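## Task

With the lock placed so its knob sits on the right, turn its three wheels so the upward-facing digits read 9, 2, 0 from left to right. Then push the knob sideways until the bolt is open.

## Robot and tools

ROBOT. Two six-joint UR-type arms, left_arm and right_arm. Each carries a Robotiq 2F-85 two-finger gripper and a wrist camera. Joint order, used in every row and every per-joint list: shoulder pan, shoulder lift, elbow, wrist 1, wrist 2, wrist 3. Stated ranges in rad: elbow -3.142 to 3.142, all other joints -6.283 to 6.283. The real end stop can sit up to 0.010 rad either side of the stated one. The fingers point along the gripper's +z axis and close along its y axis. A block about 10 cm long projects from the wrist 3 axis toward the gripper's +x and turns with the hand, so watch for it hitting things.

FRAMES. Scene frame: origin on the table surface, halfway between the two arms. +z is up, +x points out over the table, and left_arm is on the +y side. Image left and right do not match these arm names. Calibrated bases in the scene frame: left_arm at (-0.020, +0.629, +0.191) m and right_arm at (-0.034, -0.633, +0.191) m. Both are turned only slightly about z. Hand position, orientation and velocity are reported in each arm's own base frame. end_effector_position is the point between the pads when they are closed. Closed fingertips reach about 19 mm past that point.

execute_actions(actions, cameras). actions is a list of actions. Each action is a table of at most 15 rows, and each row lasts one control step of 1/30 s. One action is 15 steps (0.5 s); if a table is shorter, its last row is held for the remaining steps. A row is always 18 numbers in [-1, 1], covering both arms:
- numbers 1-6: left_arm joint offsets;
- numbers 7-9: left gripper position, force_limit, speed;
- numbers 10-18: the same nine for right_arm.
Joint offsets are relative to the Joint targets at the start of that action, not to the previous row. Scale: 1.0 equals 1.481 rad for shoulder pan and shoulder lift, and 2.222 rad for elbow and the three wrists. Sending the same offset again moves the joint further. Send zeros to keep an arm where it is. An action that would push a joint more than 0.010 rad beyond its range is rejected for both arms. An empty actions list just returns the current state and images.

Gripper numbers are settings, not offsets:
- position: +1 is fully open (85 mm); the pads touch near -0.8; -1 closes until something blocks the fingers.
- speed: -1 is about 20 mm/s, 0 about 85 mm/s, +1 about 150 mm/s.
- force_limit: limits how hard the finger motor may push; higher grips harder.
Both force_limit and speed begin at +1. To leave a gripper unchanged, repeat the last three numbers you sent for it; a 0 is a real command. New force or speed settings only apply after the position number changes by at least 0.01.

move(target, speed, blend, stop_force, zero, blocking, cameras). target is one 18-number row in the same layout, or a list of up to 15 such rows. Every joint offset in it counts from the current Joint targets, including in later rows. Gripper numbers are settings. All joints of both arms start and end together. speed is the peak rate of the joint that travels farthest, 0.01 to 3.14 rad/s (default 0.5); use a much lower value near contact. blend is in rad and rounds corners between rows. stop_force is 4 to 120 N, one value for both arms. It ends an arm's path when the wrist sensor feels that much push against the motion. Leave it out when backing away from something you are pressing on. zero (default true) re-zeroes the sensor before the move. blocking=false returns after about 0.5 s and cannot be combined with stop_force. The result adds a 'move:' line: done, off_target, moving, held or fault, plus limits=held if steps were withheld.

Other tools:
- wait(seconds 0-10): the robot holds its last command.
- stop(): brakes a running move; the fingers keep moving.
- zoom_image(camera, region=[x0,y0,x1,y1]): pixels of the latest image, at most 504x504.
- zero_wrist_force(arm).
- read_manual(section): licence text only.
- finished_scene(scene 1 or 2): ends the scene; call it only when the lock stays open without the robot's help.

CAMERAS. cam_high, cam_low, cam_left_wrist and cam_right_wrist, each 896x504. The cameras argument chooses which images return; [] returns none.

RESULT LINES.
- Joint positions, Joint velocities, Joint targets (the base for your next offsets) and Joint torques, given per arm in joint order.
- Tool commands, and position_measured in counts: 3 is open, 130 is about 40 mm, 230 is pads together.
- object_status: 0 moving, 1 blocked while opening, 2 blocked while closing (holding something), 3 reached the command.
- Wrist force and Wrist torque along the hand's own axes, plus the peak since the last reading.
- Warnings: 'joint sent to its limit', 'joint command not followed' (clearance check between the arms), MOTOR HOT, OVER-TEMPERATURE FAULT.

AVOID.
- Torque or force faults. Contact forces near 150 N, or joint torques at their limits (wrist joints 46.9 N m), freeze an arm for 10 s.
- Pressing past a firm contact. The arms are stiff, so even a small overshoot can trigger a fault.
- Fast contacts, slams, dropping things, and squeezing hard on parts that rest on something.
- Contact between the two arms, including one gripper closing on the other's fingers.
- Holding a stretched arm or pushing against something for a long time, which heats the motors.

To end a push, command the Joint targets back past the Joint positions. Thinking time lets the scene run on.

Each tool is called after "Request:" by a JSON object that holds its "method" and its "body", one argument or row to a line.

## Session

Request:
{"method": "execute_actions", "body": {
  "actions": []
}}

Request:
{"method": "zoom_image", "body": {
  "camera": "cam_high",
  "region": [440, 240, 560, 360]
}}

Scene clock: 0.00 s.
left_arm: end_effector_position=(+0.3755, -0.7368, +0.0940) position_measured=3 object_status=3 end_effector_quat_wxyz=(+0.060, +0.854, -0.366, +0.365) | right_arm: end_effector_position=(+0.9330, +0.4636, +0.1764) position_measured=3 object_status=3 end_effector_quat_wxyz=(+0.106, +0.702, -0.477, +0.518)
Joint positions: left_arm=[-1.513 -1.143 2.193 -3.125 -0.979 2.594] | right_arm=[4.026 -2.263 -1.482 -1.191 0.469 -0.926]
Joint velocities: within noise
Joint torques (N m): no reading
Motor temperatures (°C): left_arm=[25 23 27 31 30 32] | right_arm=[28 24 25 32 30 28]
Wrist force (N): no reading
Wrist torque (N m): no reading
Wrist force, peak (N): no reading
Joint targets: left_arm=[-1.513 -1.143 2.193 -3.125 -0.979 2.594] | right_arm=[4.026 -2.263 -1.482 -1.191 0.469 -0.926]
Tool commands: left_gripper/position=+1.0 left_gripper/force_limit=+1.0 left_gripper/speed=+1.0 right_gripper/position=+1.0 right_gripper/force_limit=+1.0 right_gripper/speed=+1.0
camera_calibration:
cam_left_wrist: T_world_to_cam=[[-0.709538, -0.689102, -0.14729, -0.227507], [-0.593535, 0.697103, -0.402198, 0.792057], [0.379832, -0.197953, -0.903627, -0.0752456], [0, 0, 0, 1]] pos_world=[0.337269, -0.723817, 0.217061]
cam_right_wrist: T_world_to_cam=[[-0.760723, -0.494506, -0.420434, 1.03154], [-0.188013, 0.78785, -0.586467, -0.0738941], [0.62125, -0.367092, -0.692309, -0.161733], [0, 0, 0, 1]] pos_world=[0.871299, 0.508949, 0.278388]

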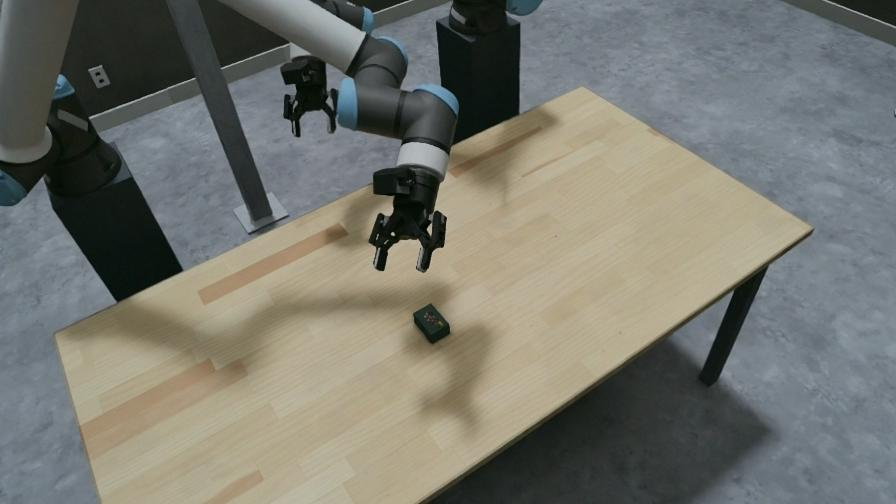

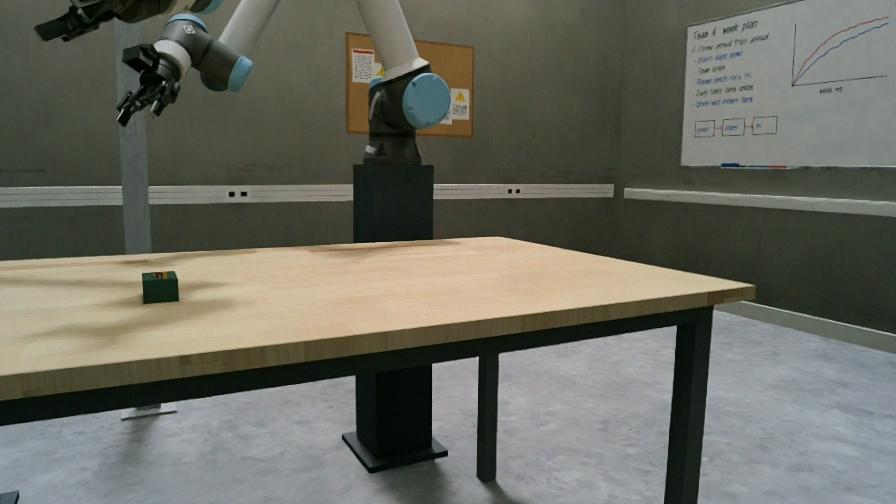

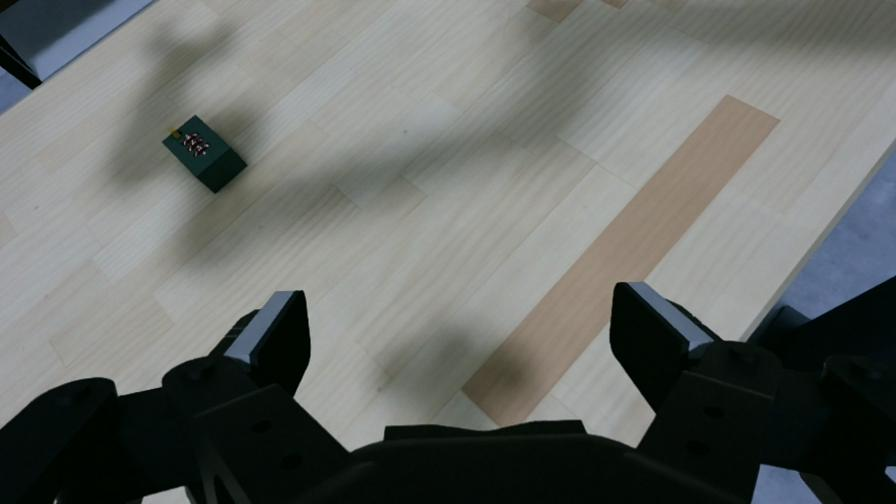

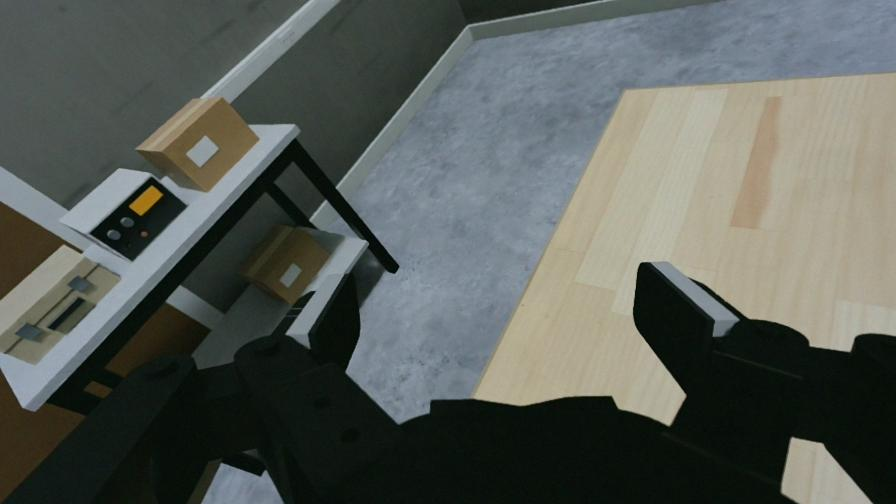

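Scaled by 4.200 from the camera's 896x504 image, which has a finer 1280x720 frame.

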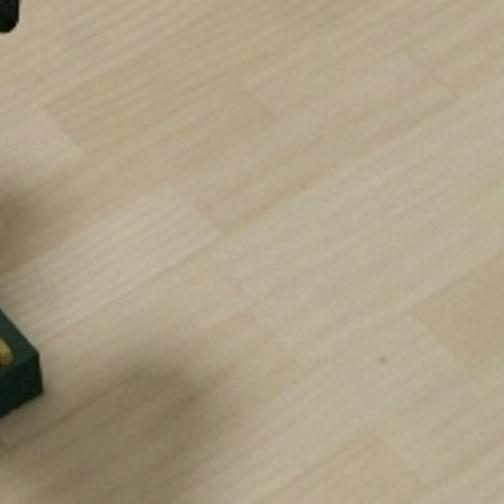

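Request:
{"method": "zoom_image", "body": {
  "camera": "cam_high",
  "region": [400, 290, 460, 350]
}}

Request:
{"method": "zoom_image", "body": {
  "camera": "cam_left_wrist",
  "region": [150, 105, 260, 200]
}}

Scaled by 8.400 from the camera's 896x504 image, which has a finer 1280x720 frame.

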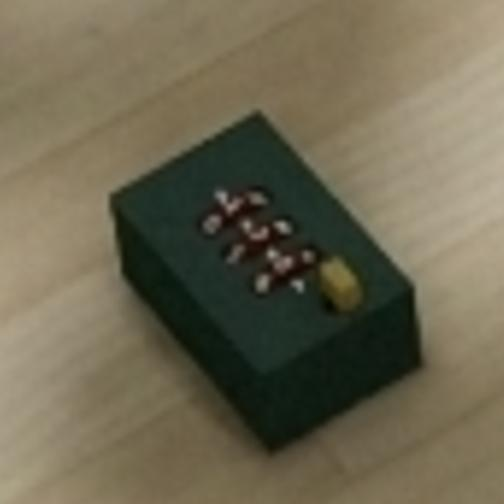

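Scaled by 4.582 from the camera's 896x504 image, which has a finer 1280x720 frame.

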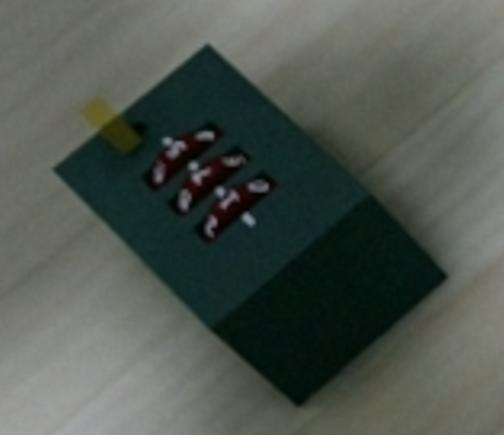

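Request:
{"method": "move", "body": {
  "target": [0.4394,0.3585,-0.4259,0.4139,-0.2663,-0.8621,-0.85,-1,0,-0.6077,0,0,0,0,0,1,1,1],
  "cameras": ["cam_left_wrist"],
  "speed": 0.7
}}

Request:
{"method": "zoom_image", "body": {
  "camera": "cam_left_wrist",
  "region": [300, 130, 600, 330]
}}

Scene clock: 23.73 s.
left_arm: end_effector_position=(+0.8358, -0.7080, -0.0899) position_measured=231 object_status=3 end_effector_quat_wxyz=(+0.000, +0.696, +0.718, +0.000) | right_arm: end_effector_position=(+0.9431, -0.4426, +0.1764) position_measured=3 object_status=3 end_effector_quat_wxyz=(-0.321, -0.424, +0.735, -0.420)
Joint positions: left_arm=[-0.862 -0.612 1.247 -2.205 -1.571 0.678] | right_arm=[3.125 -2.263 -1.482 -1.191 0.469 -0.926]
Joint velocities: within noise
Joint torques (N m): left_arm=[14.53 -107.96 -51.6 -1.6 -3.17 -3.18] | right_arm=[-17.85 95.71 41.85 3.82 -1.75 -1.27]
Motor temperatures (°C): left_arm=[25 23 27 31 30 32] | right_arm=[28 24 25 32 30 28]
Wrist force (N): left_arm=[-0.6 -0.1 0.6] | right_arm=[0.3 -0.5 0.1]
Wrist torque (N m): left_arm=[-0.01 -0.10 -0.14] | right_arm=[-0.06 -0.05 -0.01]
Wrist force, peak (N): left_arm=[-1.6 -0.4 0.2] | right_arm=[2.0 -0.2 2.1]
Joint targets: left_arm=[-0.862 -0.612 1.247 -2.205 -1.571 0.678] | right_arm=[3.125 -2.263 -1.482 -1.191 0.469 -0.926]
move: done
camera_calibration:
cam_left_wrist: T_world_to_cam=[[0.998744, 0.00110361, 0.0500922, -0.829444], [-0.0144221, -0.951114, 0.308504, -0.615723], [0.0479838, -0.308839, -0.949903, -0.215867], [0, 0, 0, 1]] pos_world=[0.82988, -0.651376, 0.0264486]
Images, in order (width x height): cam_left_wrist 896x504.

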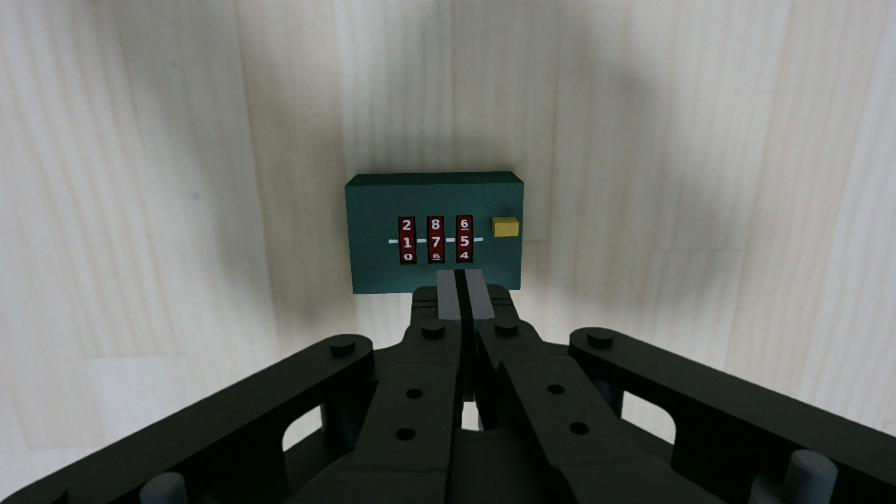

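Scaled by 1.680 from the camera's 896x504 image, which has a finer 1280x720 frame.

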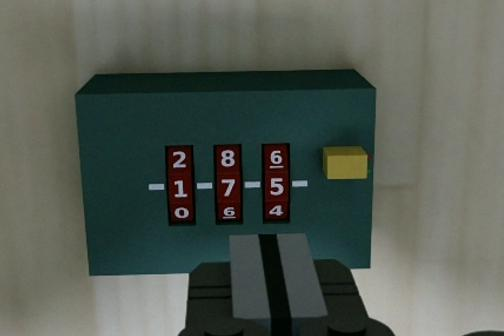

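Request:
{"method": "move", "body": {
  "target": [-0.0142,0.0283,0.0125,-0.0315,0,-0.0091,-0.85,-1,0,0,0,0,0,0,0,1,1,1],
  "cameras": ["cam_left_wrist"],
  "speed": 0.06,
  "stop_force": 8
}}

Request:
{"method": "zoom_image", "body": {
  "camera": "cam_left_wrist",
  "region": [380, 170, 580, 320]
}}

Scene clock: 39.43 s.
left_arm: end_effector_position=(+0.8142, -0.7174, -0.1425) position_measured=231 object_status=3 end_effector_quat_wxyz=(+0.000, +0.697, +0.717, +0.000) | right_arm: end_effector_position=(+0.9430, -0.4428, +0.1764) position_measured=3 object_status=3 end_effector_quat_wxyz=(-0.321, -0.424, +0.735, -0.420)
Joint positions: left_arm=[-0.883 -0.57 1.275 -2.275 -1.571 0.658] | right_arm=[3.125 -2.263 -1.482 -1.191 0.469 -0.926]
Joint velocities: within noise
Joint torques (N m): left_arm=[-14.55 -108.7 -26.87 -7.06 -2.91 -2.87] | right_arm=[-16.57 95.16 40.43 3.62 -0.97 -2.09]
Motor temperatures (°C): left_arm=[25 23 27 31 30 32] | right_arm=[28 24 25 32 30 28]
Wrist force (N): left_arm=[-1.1 -0.2 0.1] | right_arm=[-0.2 0.0 -0.5]
Wrist torque (N m): left_arm=[-0.03 0.00 -0.14] | right_arm=[0.02 0.02 0.00]
Wrist force, peak (N): left_arm=[-1.6 0.0 0.1] | right_arm=[0.2 -0.8 -0.2]
Joint targets: left_arm=[-0.883 -0.570 1.275 -2.275 -1.571 0.658] | right_arm=[3.125 -2.263 -1.482 -1.191 0.469 -0.926]
move: done
camera_calibration:
cam_left_wrist: T_world_to_cam=[[0.998738, 0.000731391, 0.0502111, -0.805563], [-0.0148218, -0.951054, 0.30867, -0.608381], [0.0479792, -0.309024, -0.949843, -0.267821], [0, 0, 0, 1]] pos_world=[0.808379, -0.660777, -0.0261507]
Images, in order (width x height): cam_left_wrist 896x504.

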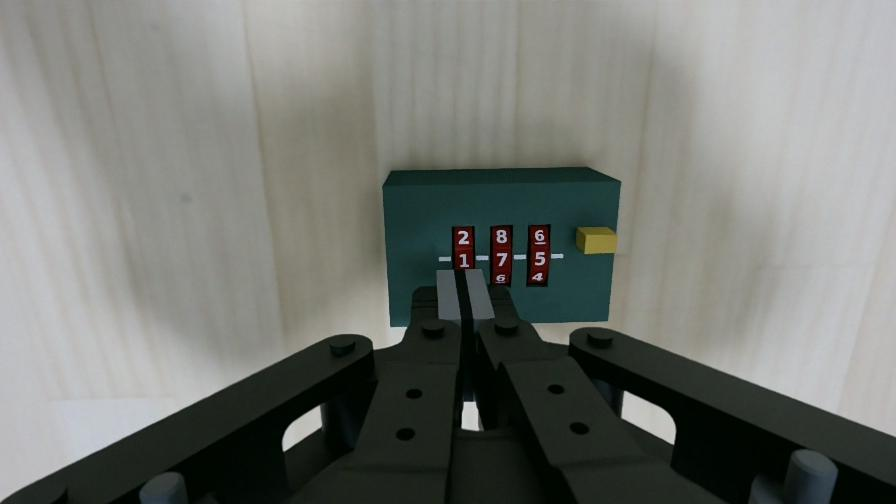

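Scaled by 2.520 from the camera's 896x504 image, which has a finer 1280x720 frame.

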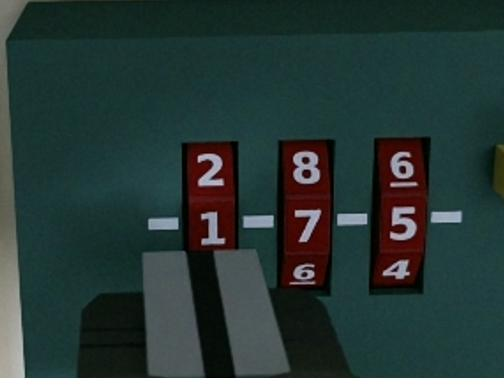

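Request:
{"method": "move", "body": {
  "target": [0.0006,0.0135,-0.0001,-0.0089,0,0.0004,-0.85,-1,0,0,0,0,0,0,0,1,1,1],
  "cameras": [],
  "speed": 0.011,
  "stop_force": 7
}}

Scene clock: 46.97 s.
left_arm: end_effector_position=(+0.8143, -0.7163, -0.1572) position_measured=231 object_status=3 end_effector_quat_wxyz=(+0.000, +0.697, +0.717, +0.000) | right_arm: end_effector_position=(+0.9430, -0.4428, +0.1764) position_measured=3 object_status=3 end_effector_quat_wxyz=(-0.321, -0.424, +0.735, -0.420)
Joint positions: left_arm=[-0.883 -0.555 1.275 -2.291 -1.571 0.659] | right_arm=[3.125 -2.263 -1.482 -1.191 0.469 -0.926]
Joint velocities: within noise
Joint torques (N m): left_arm=[8.13 -124.8 -22.1 -1.14 0.37 2.24] | right_arm=[-12.97 96.51 39.28 3.43 -0.8 -2.65]
Motor temperatures (°C): left_arm=[25 23 27 31 30 32] | right_arm=[28 24 25 32 30 28]
Wrist force (N): left_arm=[-1.4 0.0 -7.2] | right_arm=[0.1 -0.4 -0.2]
Wrist torque (N m): left_arm=[-0.06 0.02 -0.14] | right_arm=[-0.04 -0.03 0.00]
Wrist force, peak (N): left_arm=[-0.3 -6.4 -20.1] | right_arm=[0.9 -0.2 0.2]
Joint targets: left_arm=[-0.883 -0.555 1.275 -2.291 -1.571 0.659] | right_arm=[3.125 -2.263 -1.482 -1.191 0.469 -0.926]
move: contact (left_arm)
No camera images: "cameras" was empty.

Request:
{"method": "move", "body": {
  "target": [
    [0,0.0005,0,-0.0004,0,0,-0.85,-1,0,0,0,0,0,0,0,1,1,1],
    [0.0064,-0.0085,0.0134,-0.0077,0,0.0043,-0.85,-1,0,0,0,0,0,0,0,1,1,1],
    [0.0064,-0.0194,0.0145,-0.0015,0,0.0043,-0.85,-1,0,0,0,0,0,0,0,1,1,1],
    [0.0063,-0.0025,-0.0113,0.0130,0,0.0042,-0.85,-1,0,0,0,0,0,0,0,1,1,1]
  ],
  "cameras": ["cam_left_wrist"],
  "speed": [0.012,0.018,0.03,0.05]
}}

Request:
{"method": "zoom_image", "body": {
  "camera": "cam_left_wrist",
  "region": [380, 170, 580, 320]
}}

Scene clock: 55.80 s.
left_arm: end_effector_position=(+0.8270, -0.7158, -0.1428) position_measured=231 object_status=3 end_effector_quat_wxyz=(+0.000, +0.697, +0.717, +0.000) | right_arm: end_effector_position=(+0.9430, -0.4428, +0.1764) position_measured=3 object_status=3 end_effector_quat_wxyz=(-0.321, -0.424, +0.735, -0.420)
Joint positions: left_arm=[-0.873 -0.559 1.25 -2.262 -1.571 0.668] | right_arm=[3.125 -2.263 -1.482 -1.191 0.469 -0.926]
Joint velocities: within noise
Joint torques (N m): left_arm=[-13.21 -110.66 -50.24 -1.21 3.05 -2.89] | right_arm=[-10.75 98.24 37.17 3.23 -0.69 -3.5]
Motor temperatures (°C): left_arm=[25 23 27 31 30 32] | right_arm=[28 24 25 32 30 28]
Wrist force (N): left_arm=[-1.1 0.7 0.5] | right_arm=[0.3 -0.2 0.0]
Wrist torque (N m): left_arm=[0.12 -0.01 -0.14] | right_arm=[-0.02 -0.05 0.00]
Wrist force, peak (N): left_arm=[3.9 -23.3 -57.8] | right_arm=[0.9 0.0 0.0]
Joint targets: left_arm=[-0.873 -0.558 1.249 -2.262 -1.571 0.668] | right_arm=[3.125 -2.263 -1.482 -1.191 0.469 -0.926]
move: done
camera_calibration:
cam_left_wrist: T_world_to_cam=[[0.998738, 0.000731391, 0.0502111, -0.818333], [-0.0148218, -0.951054, 0.30867, -0.606672], [0.0479792, -0.309024, -0.949843, -0.268256], [0, 0, 0, 1]] pos_world=[0.821179, -0.659277, -0.0264507]
Images, in order (width x height): cam_left_wrist 896x504.

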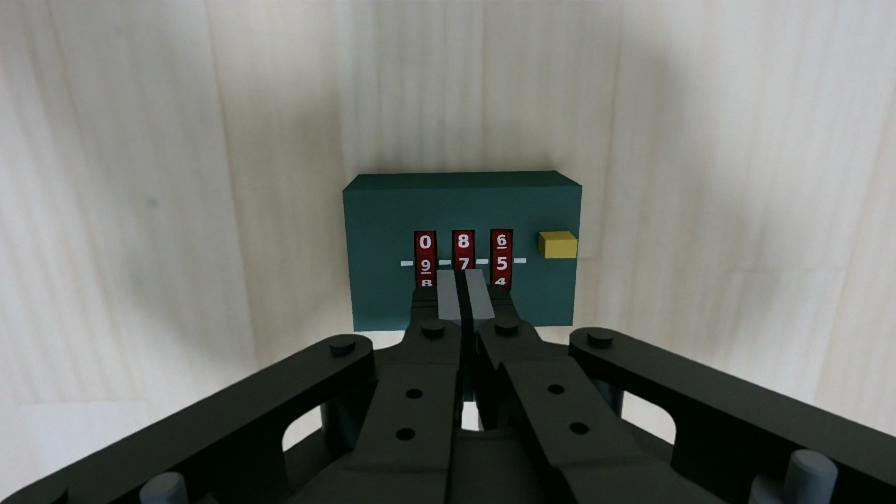

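Scaled by 2.520 from the camera's 896x504 image, which has a finer 1280x720 frame.

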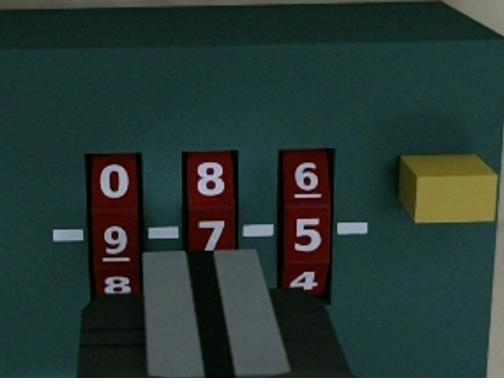

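Request:
{"method": "move", "body": {
  "target": [
    [0,0.0113,-0.0011,-0.0065,0,0,-0.85,-1,0,0,0,0,0,0,0,1,1,1],
    [0.0064,0.0022,0.0123,-0.0138,0,0.0043,-0.85,-1,0,0,0,0,0,0,0,1,1,1],
    [0.0064,-0.0088,0.0134,-0.0076,0,0.0043,-0.85,-1,0,0,0,0,0,0,0,1,1,1],
    [0,0,0,0,0,0,-0.85,-1,0,0,0,0,0,0,0,1,1,1],
    [0,0.0113,-0.0011,-0.0065,0,0,-0.85,-1,0,0,0,0,0,0,0,1,1,1],
    [0.0064,0.0022,0.0123,-0.0138,0,0.0043,-0.85,-1,0,0,0,0,0,0,0,1,1,1],
    [0.0064,-0.0088,0.0134,-0.0076,0,0.0043,-0.85,-1,0,0,0,0,0,0,0,1,1,1],
    [0.0016,-0.0022,0.0033,-0.0018,0,0.0010,-0.85,-1,0,0,0,0,0,0,0,1,1,1]
  ],
  "cameras": ["cam_left_wrist"],
  "speed": [0.014,0.02,0.04,0.05,0.014,0.02,0.04,0.05]
}}

Request:
{"method": "zoom_image", "body": {
  "camera": "cam_left_wrist",
  "region": [380, 170, 580, 320]
}}

Scene clock: 69.80 s.
left_arm: end_effector_position=(+0.8271, -0.7118, -0.1429) position_measured=231 object_status=3 end_effector_quat_wxyz=(+0.000, +0.697, +0.718, +0.000) | right_arm: end_effector_position=(+0.9430, -0.4428, +0.1764) position_measured=3 object_status=3 end_effector_quat_wxyz=(-0.321, -0.424, +0.735, -0.420)
Joint positions: left_arm=[-0.871 -0.562 1.257 -2.266 -1.571 0.67] | right_arm=[3.125 -2.263 -1.482 -1.191 0.469 -0.926]
Joint velocities: within noise
Joint torques (N m): left_arm=[-13.55 -110.07 -50.2 -1.64 2.64 -2.91] | right_arm=[-6.32 99.35 33.18 2.46 -0.61 -3.69]
Motor temperatures (°C): left_arm=[25 23 27 31 30 32] | right_arm=[28 24 25 32 30 28]
Wrist force (N): left_arm=[0.0 0.2 0.8] | right_arm=[0.3 0.0 -0.2]
Wrist torque (N m): left_arm=[0.04 -0.19 -0.14] | right_arm=[0.02 -0.05 -0.01]
Wrist force, peak (N): left_arm=[3.5 -19.7 -48.0] | right_arm=[0.7 -0.4 -0.5]
Joint targets: left_arm=[-0.871 -0.562 1.257 -2.266 -1.571 0.670] | right_arm=[3.125 -2.263 -1.482 -1.191 0.469 -0.926]
move: done
camera_calibration:
cam_left_wrist: T_world_to_cam=[[0.99874, 0.000823371, 0.0501818, -0.818373], [-0.0147253, -0.951054, 0.308674, -0.602915], [0.0479798, -0.309023, -0.949843, -0.26712], [0, 0, 0, 1]] pos_world=[0.82128, -0.655277, -0.0265507]
Images, in order (width x height): cam_left_wrist 896x504.

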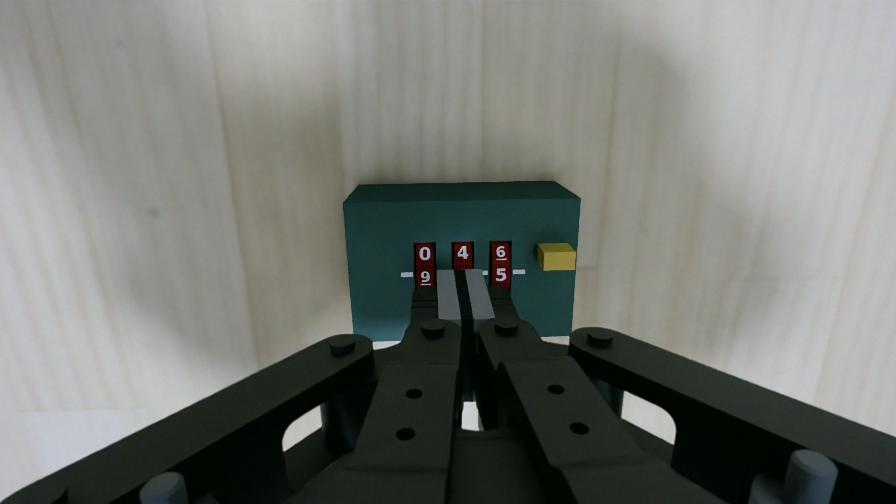

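Scaled by 2.520 from the camera's 896x504 image, which has a finer 1280x720 frame.

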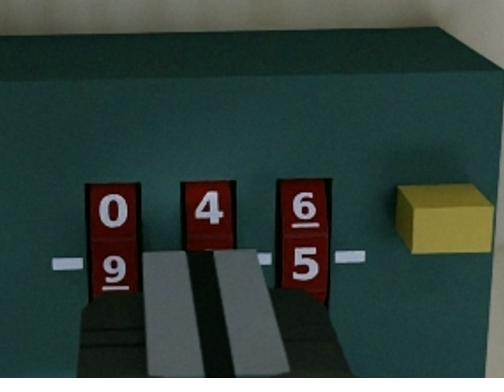

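Request:
{"method": "move", "body": {
  "target": [
    [0,0.0113,-0.0011,-0.0065,0,0,-0.85,-1,0,0,0,0,0,0,0,1,1,1],
    [0.0032,0.0067,0.0057,-0.0102,0,0.0022,-0.85,-1,0,0,0,0,0,0,0,1,1,1],
    [0.0032,-0.0043,0.0068,-0.0040,0,0.0022,-0.85,-1,0,0,0,0,0,0,0,1,1,1],
    [0.0048,0.0107,-0.0157,0.0086,0,0.0032,-0.85,-1,0,0,0,0,0,0,0,1,1,1]
  ],
  "cameras": ["cam_left_wrist"],
  "speed": [0.014,0.02,0.04,0.05]
}}

Request:
{"method": "zoom_image", "body": {
  "camera": "cam_left_wrist",
  "region": [340, 170, 540, 320]
}}

Scene clock: 78.57 s.
left_arm: end_effector_position=(+0.8398, -0.7151, -0.1427) position_measured=231 object_status=3 end_effector_quat_wxyz=(+0.000, +0.697, +0.718, +0.000) | right_arm: end_effector_position=(+0.9430, -0.4428, +0.1764) position_measured=3 object_status=3 end_effector_quat_wxyz=(-0.321, -0.424, +0.735, -0.420)
Joint positions: left_arm=[-0.864 -0.546 1.222 -2.247 -1.571 0.677] | right_arm=[3.125 -2.263 -1.482 -1.191 0.469 -0.926]
Joint velocities: within noise
Joint torques (N m): left_arm=[13.52 -111.61 -50.33 -1.86 2.26 3.56] | right_arm=[-1.8 97.96 32.69 2.13 -0.98 -3.59]
Motor temperatures (°C): left_arm=[25 23 27 31 30 32] | right_arm=[28 24 25 32 30 28]
Wrist force (N): left_arm=[0.1 0.2 0.4] | right_arm=[0.2 -0.3 -0.3]
Wrist torque (N m): left_arm=[0.05 -0.20 -0.16] | right_arm=[-0.04 -0.04 0.00]
Wrist force, peak (N): left_arm=[5.3 -16.3 -46.8] | right_arm=[0.5 0.5 -0.6]
Joint targets: left_arm=[-0.864 -0.546 1.222 -2.247 -1.571 0.677] | right_arm=[3.125 -2.263 -1.482 -1.191 0.469 -0.926]
move: done
camera_calibration:
cam_left_wrist: T_world_to_cam=[[0.998746, 0.000887173, 0.0500565, -0.831025], [-0.0146214, -0.951083, 0.308588, -0.606005], [0.0478817, -0.308933, -0.949878, -0.268514], [0, 0, 0, 1]] pos_world=[0.83398, -0.658576, -0.0264513]
Images, in order (width x height): cam_left_wrist 896x504.

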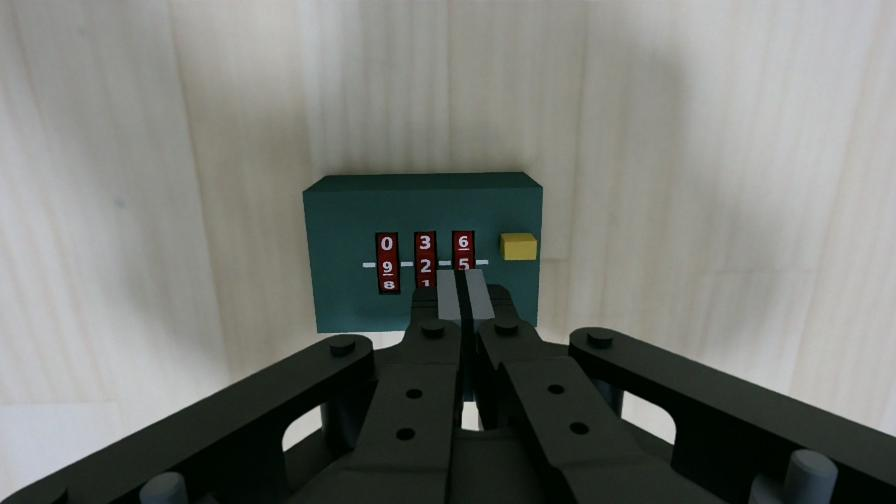

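Scaled by 2.520 from the camera's 896x504 image, which has a finer 1280x720 frame.

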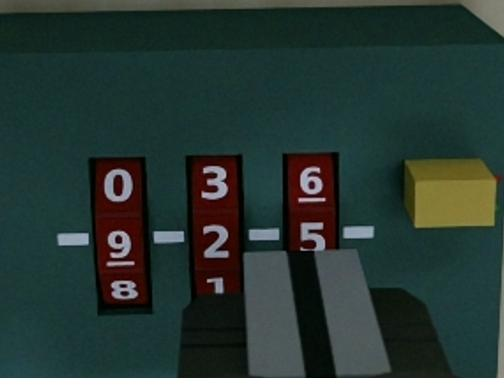

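Request:
{"method": "move", "body": {
  "target": [
    [0,0.0113,-0.0011,-0.0065,0,0,-0.85,-1,0,0,0,0,0,0,0,1,1,1],
    [0.0064,0.0022,0.0123,-0.0138,0,0.0043,-0.85,-1,0,0,0,0,0,0,0,1,1,1],
    [0.0064,-0.0088,0.0134,-0.0076,0,0.0043,-0.85,-1,0,0,0,0,0,0,0,1,1,1],
    [0,0,0,0,0,0,-0.85,-1,0,0,0,0,0,0,0,1,1,1],
    [0,0.0113,-0.0011,-0.0065,0,0,-0.85,-1,0,0,0,0,0,0,0,1,1,1],
    [0.0064,0.0022,0.0123,-0.0138,0,0.0043,-0.85,-1,0,0,0,0,0,0,0,1,1,1],
    [0.0064,-0.0088,0.0134,-0.0076,0,0.0043,-0.85,-1,0,0,0,0,0,0,0,1,1,1],
    [0.0016,-0.0022,0.0033,-0.0018,0,0.0010,-0.85,-1,0,0,0,0,0,0,0,1,1,1]
  ],
  "cameras": ["cam_left_wrist"],
  "speed": [0.014,0.02,0.04,0.05,0.014,0.02,0.04,0.05]
}}

Request:
{"method": "zoom_image", "body": {
  "camera": "cam_left_wrist",
  "region": [340, 170, 540, 320]
}}

Scene clock: 90.60 s.
left_arm: end_effector_position=(+0.8399, -0.7111, -0.1429) position_measured=231 object_status=3 end_effector_quat_wxyz=(+0.000, +0.696, +0.718, +0.000) | right_arm: end_effector_position=(+0.9430, -0.4428, +0.1764) position_measured=3 object_status=3 end_effector_quat_wxyz=(-0.321, -0.424, +0.735, -0.420)
Joint positions: left_arm=[-0.861 -0.549 1.23 -2.251 -1.571 0.68] | right_arm=[3.125 -2.263 -1.482 -1.191 0.469 -0.926]
Joint velocities: within noise
Joint torques (N m): left_arm=[-13.94 -110.5 -50.03 -1.5 2.98 -2.64] | right_arm=[2.85 98.25 34.55 2.08 -0.94 -3.11]
Motor temperatures (°C): left_arm=[25 23 27 31 30 32] | right_arm=[28 24 25 32 30 28]
Wrist force (N): left_arm=[-0.9 1.2 0.4] | right_arm=[0.4 -0.2 0.1]
Wrist torque (N m): left_arm=[0.21 -0.03 -0.15] | right_arm=[-0.01 -0.07 0.00]
Wrist force, peak (N): left_arm=[5.0 -20.6 -54.3] | right_arm=[0.9 -0.5 0.0]
Joint targets: left_arm=[-0.861 -0.549 1.229 -2.251 -1.571 0.679] | right_arm=[3.125 -2.263 -1.482 -1.191 0.469 -0.926]
move: done
camera_calibration:
cam_left_wrist: T_world_to_cam=[[0.998747, 0.000978085, 0.0500274, -0.831066], [-0.0145214, -0.951113, 0.308502, -0.602273], [0.0478834, -0.308842, -0.949907, -0.26732], [0, 0, 0, 1]] pos_world=[0.83408, -0.654576, -0.0265516]
Images, in order (width x height): cam_left_wrist 896x504.

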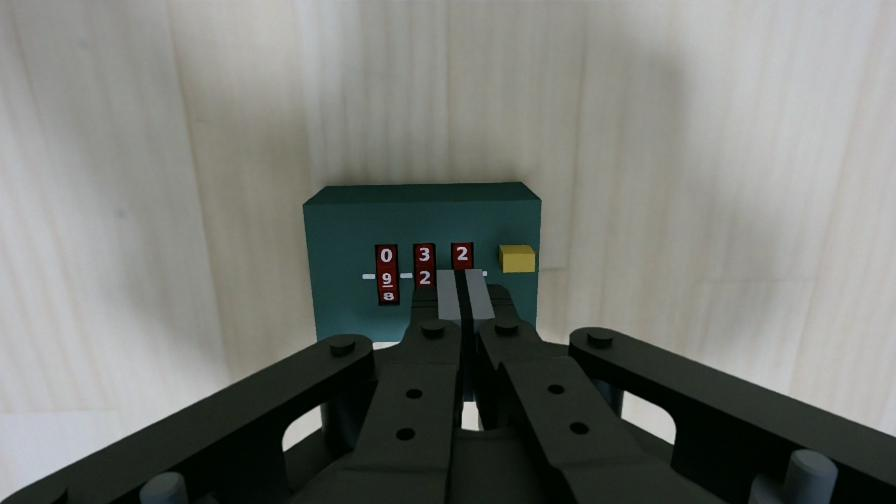

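Scaled by 2.520 from the camera's 896x504 image, which has a finer 1280x720 frame.

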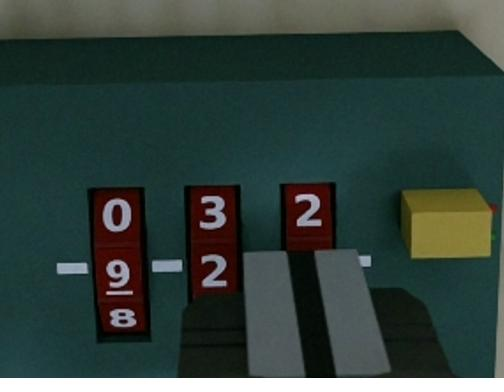

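Request:
{"method": "move", "body": {
  "target": [
    [0,0.0113,-0.0011,-0.0065,0,0,-0.85,-1,0,0,0,0,0,0,0,1,1,1],
    [0.0032,0.0067,0.0057,-0.0102,0,0.0022,-0.85,-1,0,0,0,0,0,0,0,1,1,1],
    [0.0032,-0.0043,0.0068,-0.0040,0,0.0022,-0.85,-1,0,0,0,0,0,0,0,1,1,1],
    [-0.003,0.001,0.0005,-0.002,0,-0.002,-0.85,-1,0,0,0,0,0,0,0,1,1,1]
  ],
  "cameras": ["cam_left_wrist"],
  "speed": [0.014,0.02,0.04,0.05]
}}

Request:
{"method": "zoom_image", "body": {
  "camera": "cam_left_wrist",
  "region": [340, 170, 540, 320]
}}

Scene clock: 96.90 s.
left_arm: end_effector_position=(+0.8369, -0.7148, -0.1445) position_measured=231 object_status=3 end_effector_quat_wxyz=(+0.001, +0.696, +0.718, +0.000) | right_arm: end_effector_position=(+0.9430, -0.4428, +0.1764) position_measured=3 object_status=3 end_effector_quat_wxyz=(-0.321, -0.424, +0.735, -0.420)
Joint positions: left_arm=[-0.866 -0.548 1.231 -2.255 -1.571 0.675] | right_arm=[3.125 -2.263 -1.482 -1.191 0.469 -0.926]
Joint velocities: within noise
Joint torques (N m): left_arm=[-13.4 -111.83 -48.76 -1.65 3.09 -2.97] | right_arm=[5.06 99.79 34.35 1.88 -0.78 -3.63]
Motor temperatures (°C): left_arm=[25 23 27 31 30 32] | right_arm=[28 24 25 32 30 28]
Wrist force (N): left_arm=[-0.4 1.2 0.9] | right_arm=[0.4 -0.1 0.0]
Wrist torque (N m): left_arm=[0.21 -0.11 -0.15] | right_arm=[0.01 -0.07 0.00]
Wrist force, peak (N): left_arm=[3.9 -16.8 -52.7] | right_arm=[0.8 -0.3 -0.6]
Joint targets: left_arm=[-0.866 -0.548 1.230 -2.255 -1.571 0.675] | right_arm=[3.125 -2.263 -1.482 -1.191 0.469 -0.926]
move: done
camera_calibration:
cam_left_wrist: T_world_to_cam=[[0.998685, 0.0011267, 0.0512572, -0.8276], [-0.0148308, -0.950667, 0.309858, -0.604538], [0.0490777, -0.31021, -0.9494, -0.271736], [0, 0, 0, 1]] pos_world=[0.830882, -0.658078, -0.028245]
Images, in order (width x height): cam_left_wrist 896x504.

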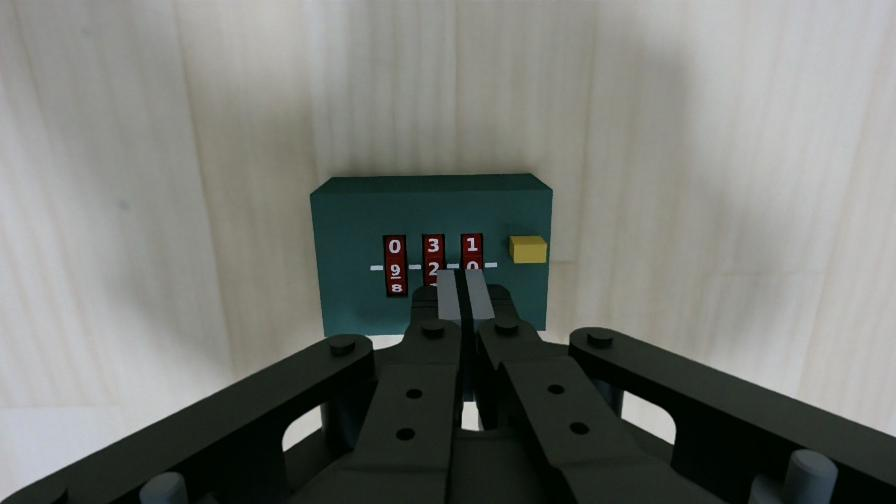

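Scaled by 2.520 from the camera's 896x504 image, which has a finer 1280x720 frame.

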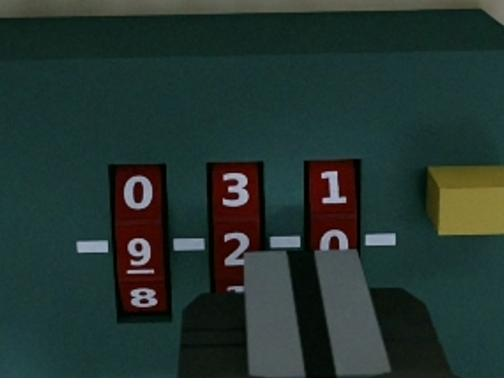

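Request:
{"method": "move", "body": {
  "target": [
    [0,-0.0227,0.0023,0.0129,0,0,-0.85,-1,0,0,0,0,0,0,0,1,1,1],
    [0.0229,-0.0264,0.0077,0.0109,0,0.0152,-0.85,-1,0,0,0,0,0,0,0,1,1,1],
    [0.0229,0.0076,0.0044,-0.0085,0,0.0152,-0.85,-1,0,0,0,0,0,0,0,1,1,1]
  ],
  "cameras": ["cam_high","cam_left_wrist"],
  "speed": [0.05,0.06,0.02],
  "stop_force": 7
}}

Request:
{"method": "zoom_image", "body": {
  "camera": "cam_high",
  "region": [405, 290, 465, 350]
}}

Scene clock: 109.47 s.
left_arm: end_effector_position=(+0.8575, -0.6828, -0.1595) position_measured=231 object_status=3 end_effector_quat_wxyz=(+0.000, +0.696, +0.718, +0.000) | right_arm: end_effector_position=(+0.9430, -0.4428, +0.1764) position_measured=3 object_status=3 end_effector_quat_wxyz=(-0.321, -0.424, +0.735, -0.420)
Joint positions: left_arm=[-0.832 -0.537 1.24 -2.274 -1.571 0.709] | right_arm=[3.125 -2.263 -1.482 -1.191 0.469 -0.926]
Joint velocities: within noise
Joint torques (N m): left_arm=[12.38 -123.19 -39.03 -2.24 2.67 3.63] | right_arm=[5.34 98.33 35.17 2.05 -1.05 -3.25]
Motor temperatures (°C): left_arm=[25 23 27 31 30 32] | right_arm=[28 24 25 32 30 28]
Wrist force (N): left_arm=[3.6 -2.1 -11.8] | right_arm=[0.2 -0.3 -0.1]
Wrist torque (N m): left_arm=[0.26 -0.12 -0.16] | right_arm=[-0.04 -0.04 -0.01]
Wrist force, peak (N): left_arm=[3.1 -1.9 -12.6] | right_arm=[0.3 -0.7 -0.5]
Joint targets: left_arm=[-0.832 -0.537 1.240 -2.274 -1.571 0.709] | right_arm=[3.125 -2.263 -1.482 -1.191 0.469 -0.926]
move: contact (left_arm); path passed 2 of 3 targets
camera_calibration:
cam_left_wrist: T_world_to_cam=[[0.99875, 0.00116122, 0.0499647, -0.847632], [-0.014322, -0.951152, 0.30839, -0.570179], [0.0478822, -0.30872, -0.949947, -0.275111], [0, 0, 0, 1]] pos_world=[0.85158, -0.626275, -0.043152]
Images, in order (width x height): cam_high 896x504, cam_left_wrist 896x504.

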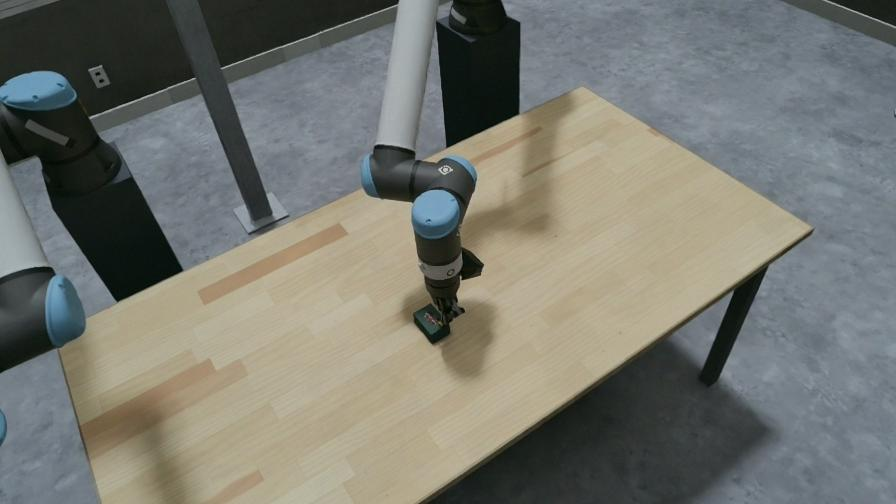

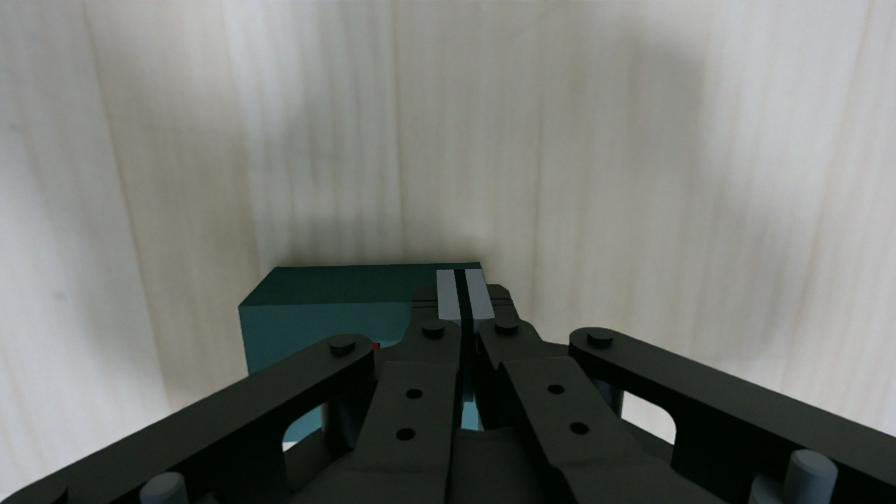

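Scaled by 8.400 from the camera's 896x504 image, which has a finer 1280x720 frame.

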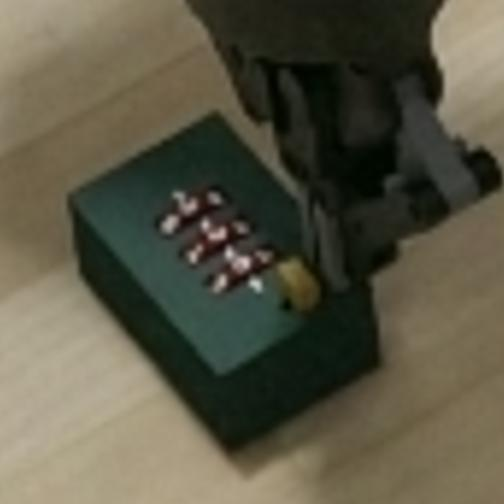

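Request:
{"method": "move", "body": {
  "target": [0,-0.0008,0,0.0005,0,0,-0.85,-1,0,0,0,0,0,0,0,1,1,1],
  "cameras": [],
  "speed": 0.02
}}

Request:
{"method": "move", "body": {
  "target": [-0.0049,0.0072,-0.0106,0.0058,0,-0.0032,-0.85,-1,0,0,0,0,0,0,0,1,1,1],
  "cameras": [],
  "speed": 0.012,
  "stop_force": 25
}}

Request:
{"method": "move", "body": {
  "target": [
    [0.004,-0.0076,0.0106,-0.0044,0,0.0026,-0.85,-1,0,0,0,0,0,0,0,1,1,1],
    [-0.015,-0.06,0.03,0.01,0,-0.005,-0.85,-1,0,0,0,0,0,0,0,1,1,1]
  ],
  "cameras": ["cam_high","cam_left_wrist"],
  "speed": 0.08
}}

Request:
{"method": "zoom_image", "body": {
  "camera": "cam_left_wrist",
  "region": [300, 130, 620, 330]
}}

Request:
{"method": "zoom_image", "body": {
  "camera": "cam_high",
  "region": [405, 290, 465, 350]
}}

Scene clock: 115.80 s.
left_arm: end_effector_position=(+0.8575, -0.6828, -0.1584) position_measured=231 object_status=3 end_effector_quat_wxyz=(+0.000, +0.696, +0.718, +0.000) | right_arm: end_effector_position=(+0.9430, -0.4428, +0.1764) position_measured=3 object_status=3 end_effector_quat_wxyz=(-0.321, -0.424, +0.735, -0.420)
Joint positions: left_arm=[-0.832 -0.538 1.24 -2.273 -1.571 0.709] | right_arm=[3.125 -2.263 -1.482 -1.191 0.469 -0.926]
Joint velocities: within noise
Joint torques (N m): left_arm=[7.65 -132.79 -31.38 -1.69 2.68 3.69] | right_arm=[7.02 99.45 34.09 1.87 -0.86 -3.57]
Motor temperatures (°C): left_arm=[25 23 27 31 30 32] | right_arm=[28 24 25 32 30 28]
Wrist force (N): left_arm=[-0.2 0.7 0.3] | right_arm=[0.3 -0.6 0.1]
Wrist torque (N m): left_arm=[0.14 -0.18 -0.17] | right_arm=[-0.07 -0.06 -0.01]
Wrist force, peak (N): left_arm=[3.2 -2.3 -11.9] | right_arm=[0.4 -0.5 -0.6]
Joint targets: left_arm=[-0.832 -0.538 1.240 -2.273 -1.571 0.709] | right_arm=[3.125 -2.263 -1.482 -1.191 0.469 -0.926]
move: done
No camera images: "cameras" was empty.

Scene clock: 118.60 s.
left_arm: end_effector_position=(+0.8578, -0.6922, -0.1584) position_measured=231 object_status=3 end_effector_quat_wxyz=(+0.000, +0.696, +0.718, +0.000) | right_arm: end_effector_position=(+0.9430, -0.4428, +0.1764) position_measured=3 object_status=3 end_effector_quat_wxyz=(-0.321, -0.424, +0.735, -0.420)
Joint positions: left_arm=[-0.838 -0.53 1.222 -2.262 -1.571 0.703] | right_arm=[3.125 -2.263 -1.482 -1.191 0.469 -0.926]
Joint velocities: within noise
Joint torques (N m): left_arm=[-5.92 -135.93 -35.12 -10.33 -7.66 3.42] | right_arm=[6.11 99.75 34.47 2.14 -0.64 -3.32]
Motor temperatures (°C): left_arm=[25 23 27 31 30 32] | right_arm=[28 24 25 32 30 28]
Wrist force (N): left_arm=[23.1 3.1 -3.6] | right_arm=[0.2 -0.1 0.3]
Wrist torque (N m): left_arm=[0.21 0.10 -0.22] | right_arm=[0.00 -0.03 -0.01]
Wrist force, peak (N): left_arm=[30.3 -2.5 -9.2] | right_arm=[0.5 -0.7 -0.2]
Joint targets: left_arm=[-0.838 -0.530 1.222 -2.262 -1.571 0.703] | right_arm=[3.125 -2.263 -1.482 -1.191 0.469 -0.926]
move: contact (left_arm)
No camera images: "cameras" was empty.

Scene clock: 120.30 s.
left_arm: end_effector_position=(+0.8283, -0.6947, -0.1030) position_measured=231 object_status=3 end_effector_quat_wxyz=(+0.000, +0.700, +0.714, +0.000) | right_arm: end_effector_position=(+0.9430, -0.4428, +0.1764) position_measured=3 object_status=3 end_effector_quat_wxyz=(-0.321, -0.424, +0.735, -0.420)
Joint positions: left_arm=[-0.86 -0.618 1.288 -2.24 -1.571 0.692] | right_arm=[3.125 -2.263 -1.482 -1.191 0.469 -0.926]
Joint velocities: within noise
Joint torques (N m): left_arm=[-14.32 -132.13 -27.19 -1.47 3.04 -2.97] | right_arm=[6 100.87 34.76 2.04 -0.91 -3.2]
Motor temperatures (°C): left_arm=[25 23 27 31 30 32] | right_arm=[28 24 25 32 30 28]
Wrist force (N): left_arm=[-1.0 0.4 0.8] | right_arm=[0.1 -0.2 -0.3]
Wrist torque (N m): left_arm=[0.10 -0.01 -0.14] | right_arm=[-0.02 -0.02 -0.01]
Wrist force, peak (N): left_arm=[23.0 3.0 -4.0] | right_arm=[0.8 -0.4 -0.3]
Joint targets: left_arm=[-0.860 -0.619 1.289 -2.240 -1.571 0.692] | right_arm=[3.125 -2.263 -1.482 -1.191 0.469 -0.926]
move: done
camera_calibration:
cam_left_wrist: T_world_to_cam=[[0.998707, -0.0100029, 0.049844, -0.829042], [-0.0249022, -0.951028, 0.3081, -0.590475], [0.0443212, -0.308943, -0.950047, -0.220938], [0, 0, 0, 1]] pos_world=[0.823058, -0.638108, 0.0133471]
Images, in order (width x height): cam_high 896x504, cam_left_wrist 896x504.

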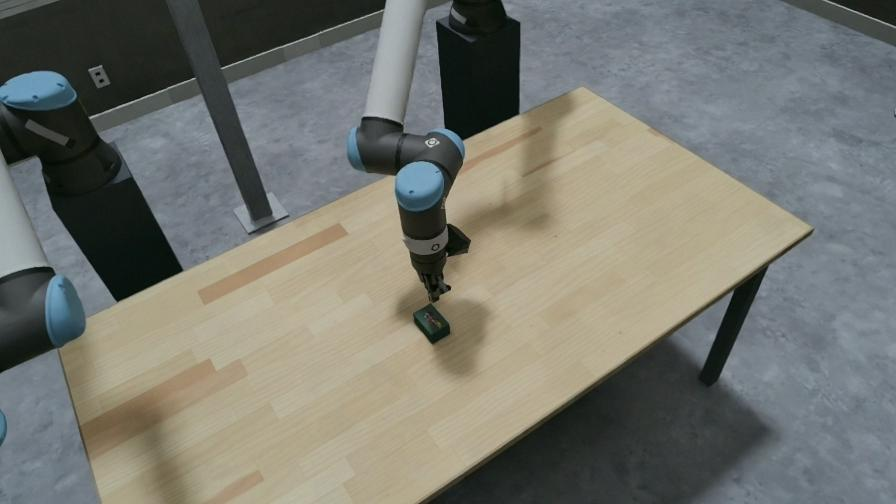

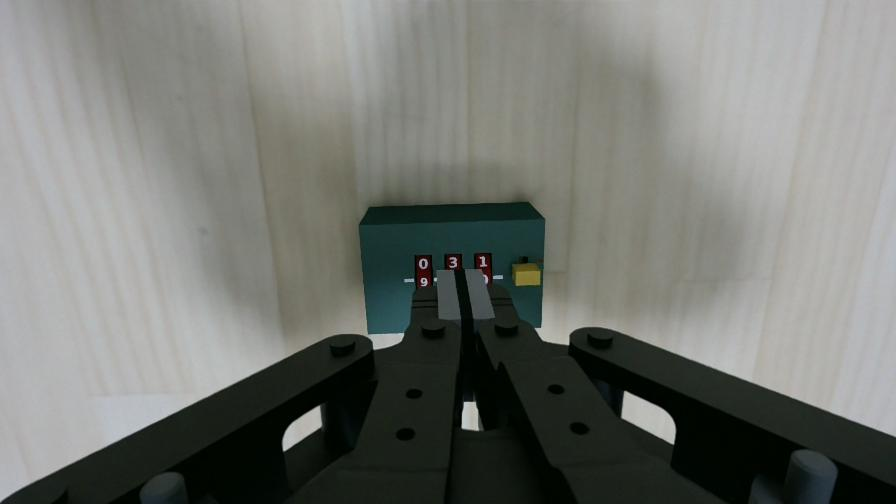

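Scaled by 1.575 from the camera's 896x504 image, which has a finer 1280x720 frame.

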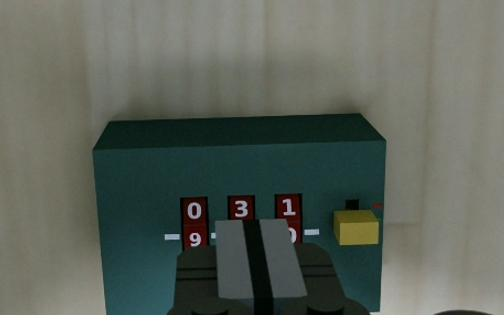

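Scaled by 8.400 from the camera's 896x504 image, which has a finer 1280x720 frame.

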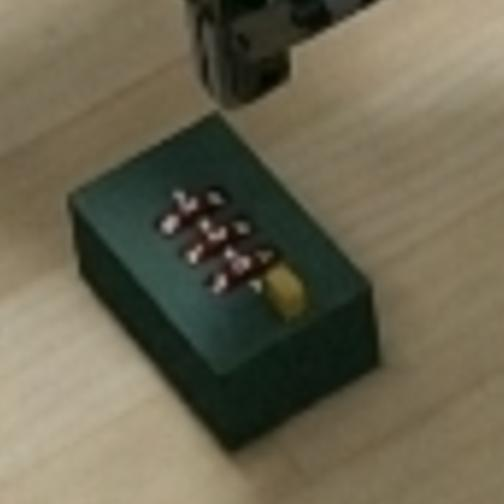

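Request:
{"method": "finished_scene", "body": {
  "scene": 2
}}

The scene is finished: the task was done.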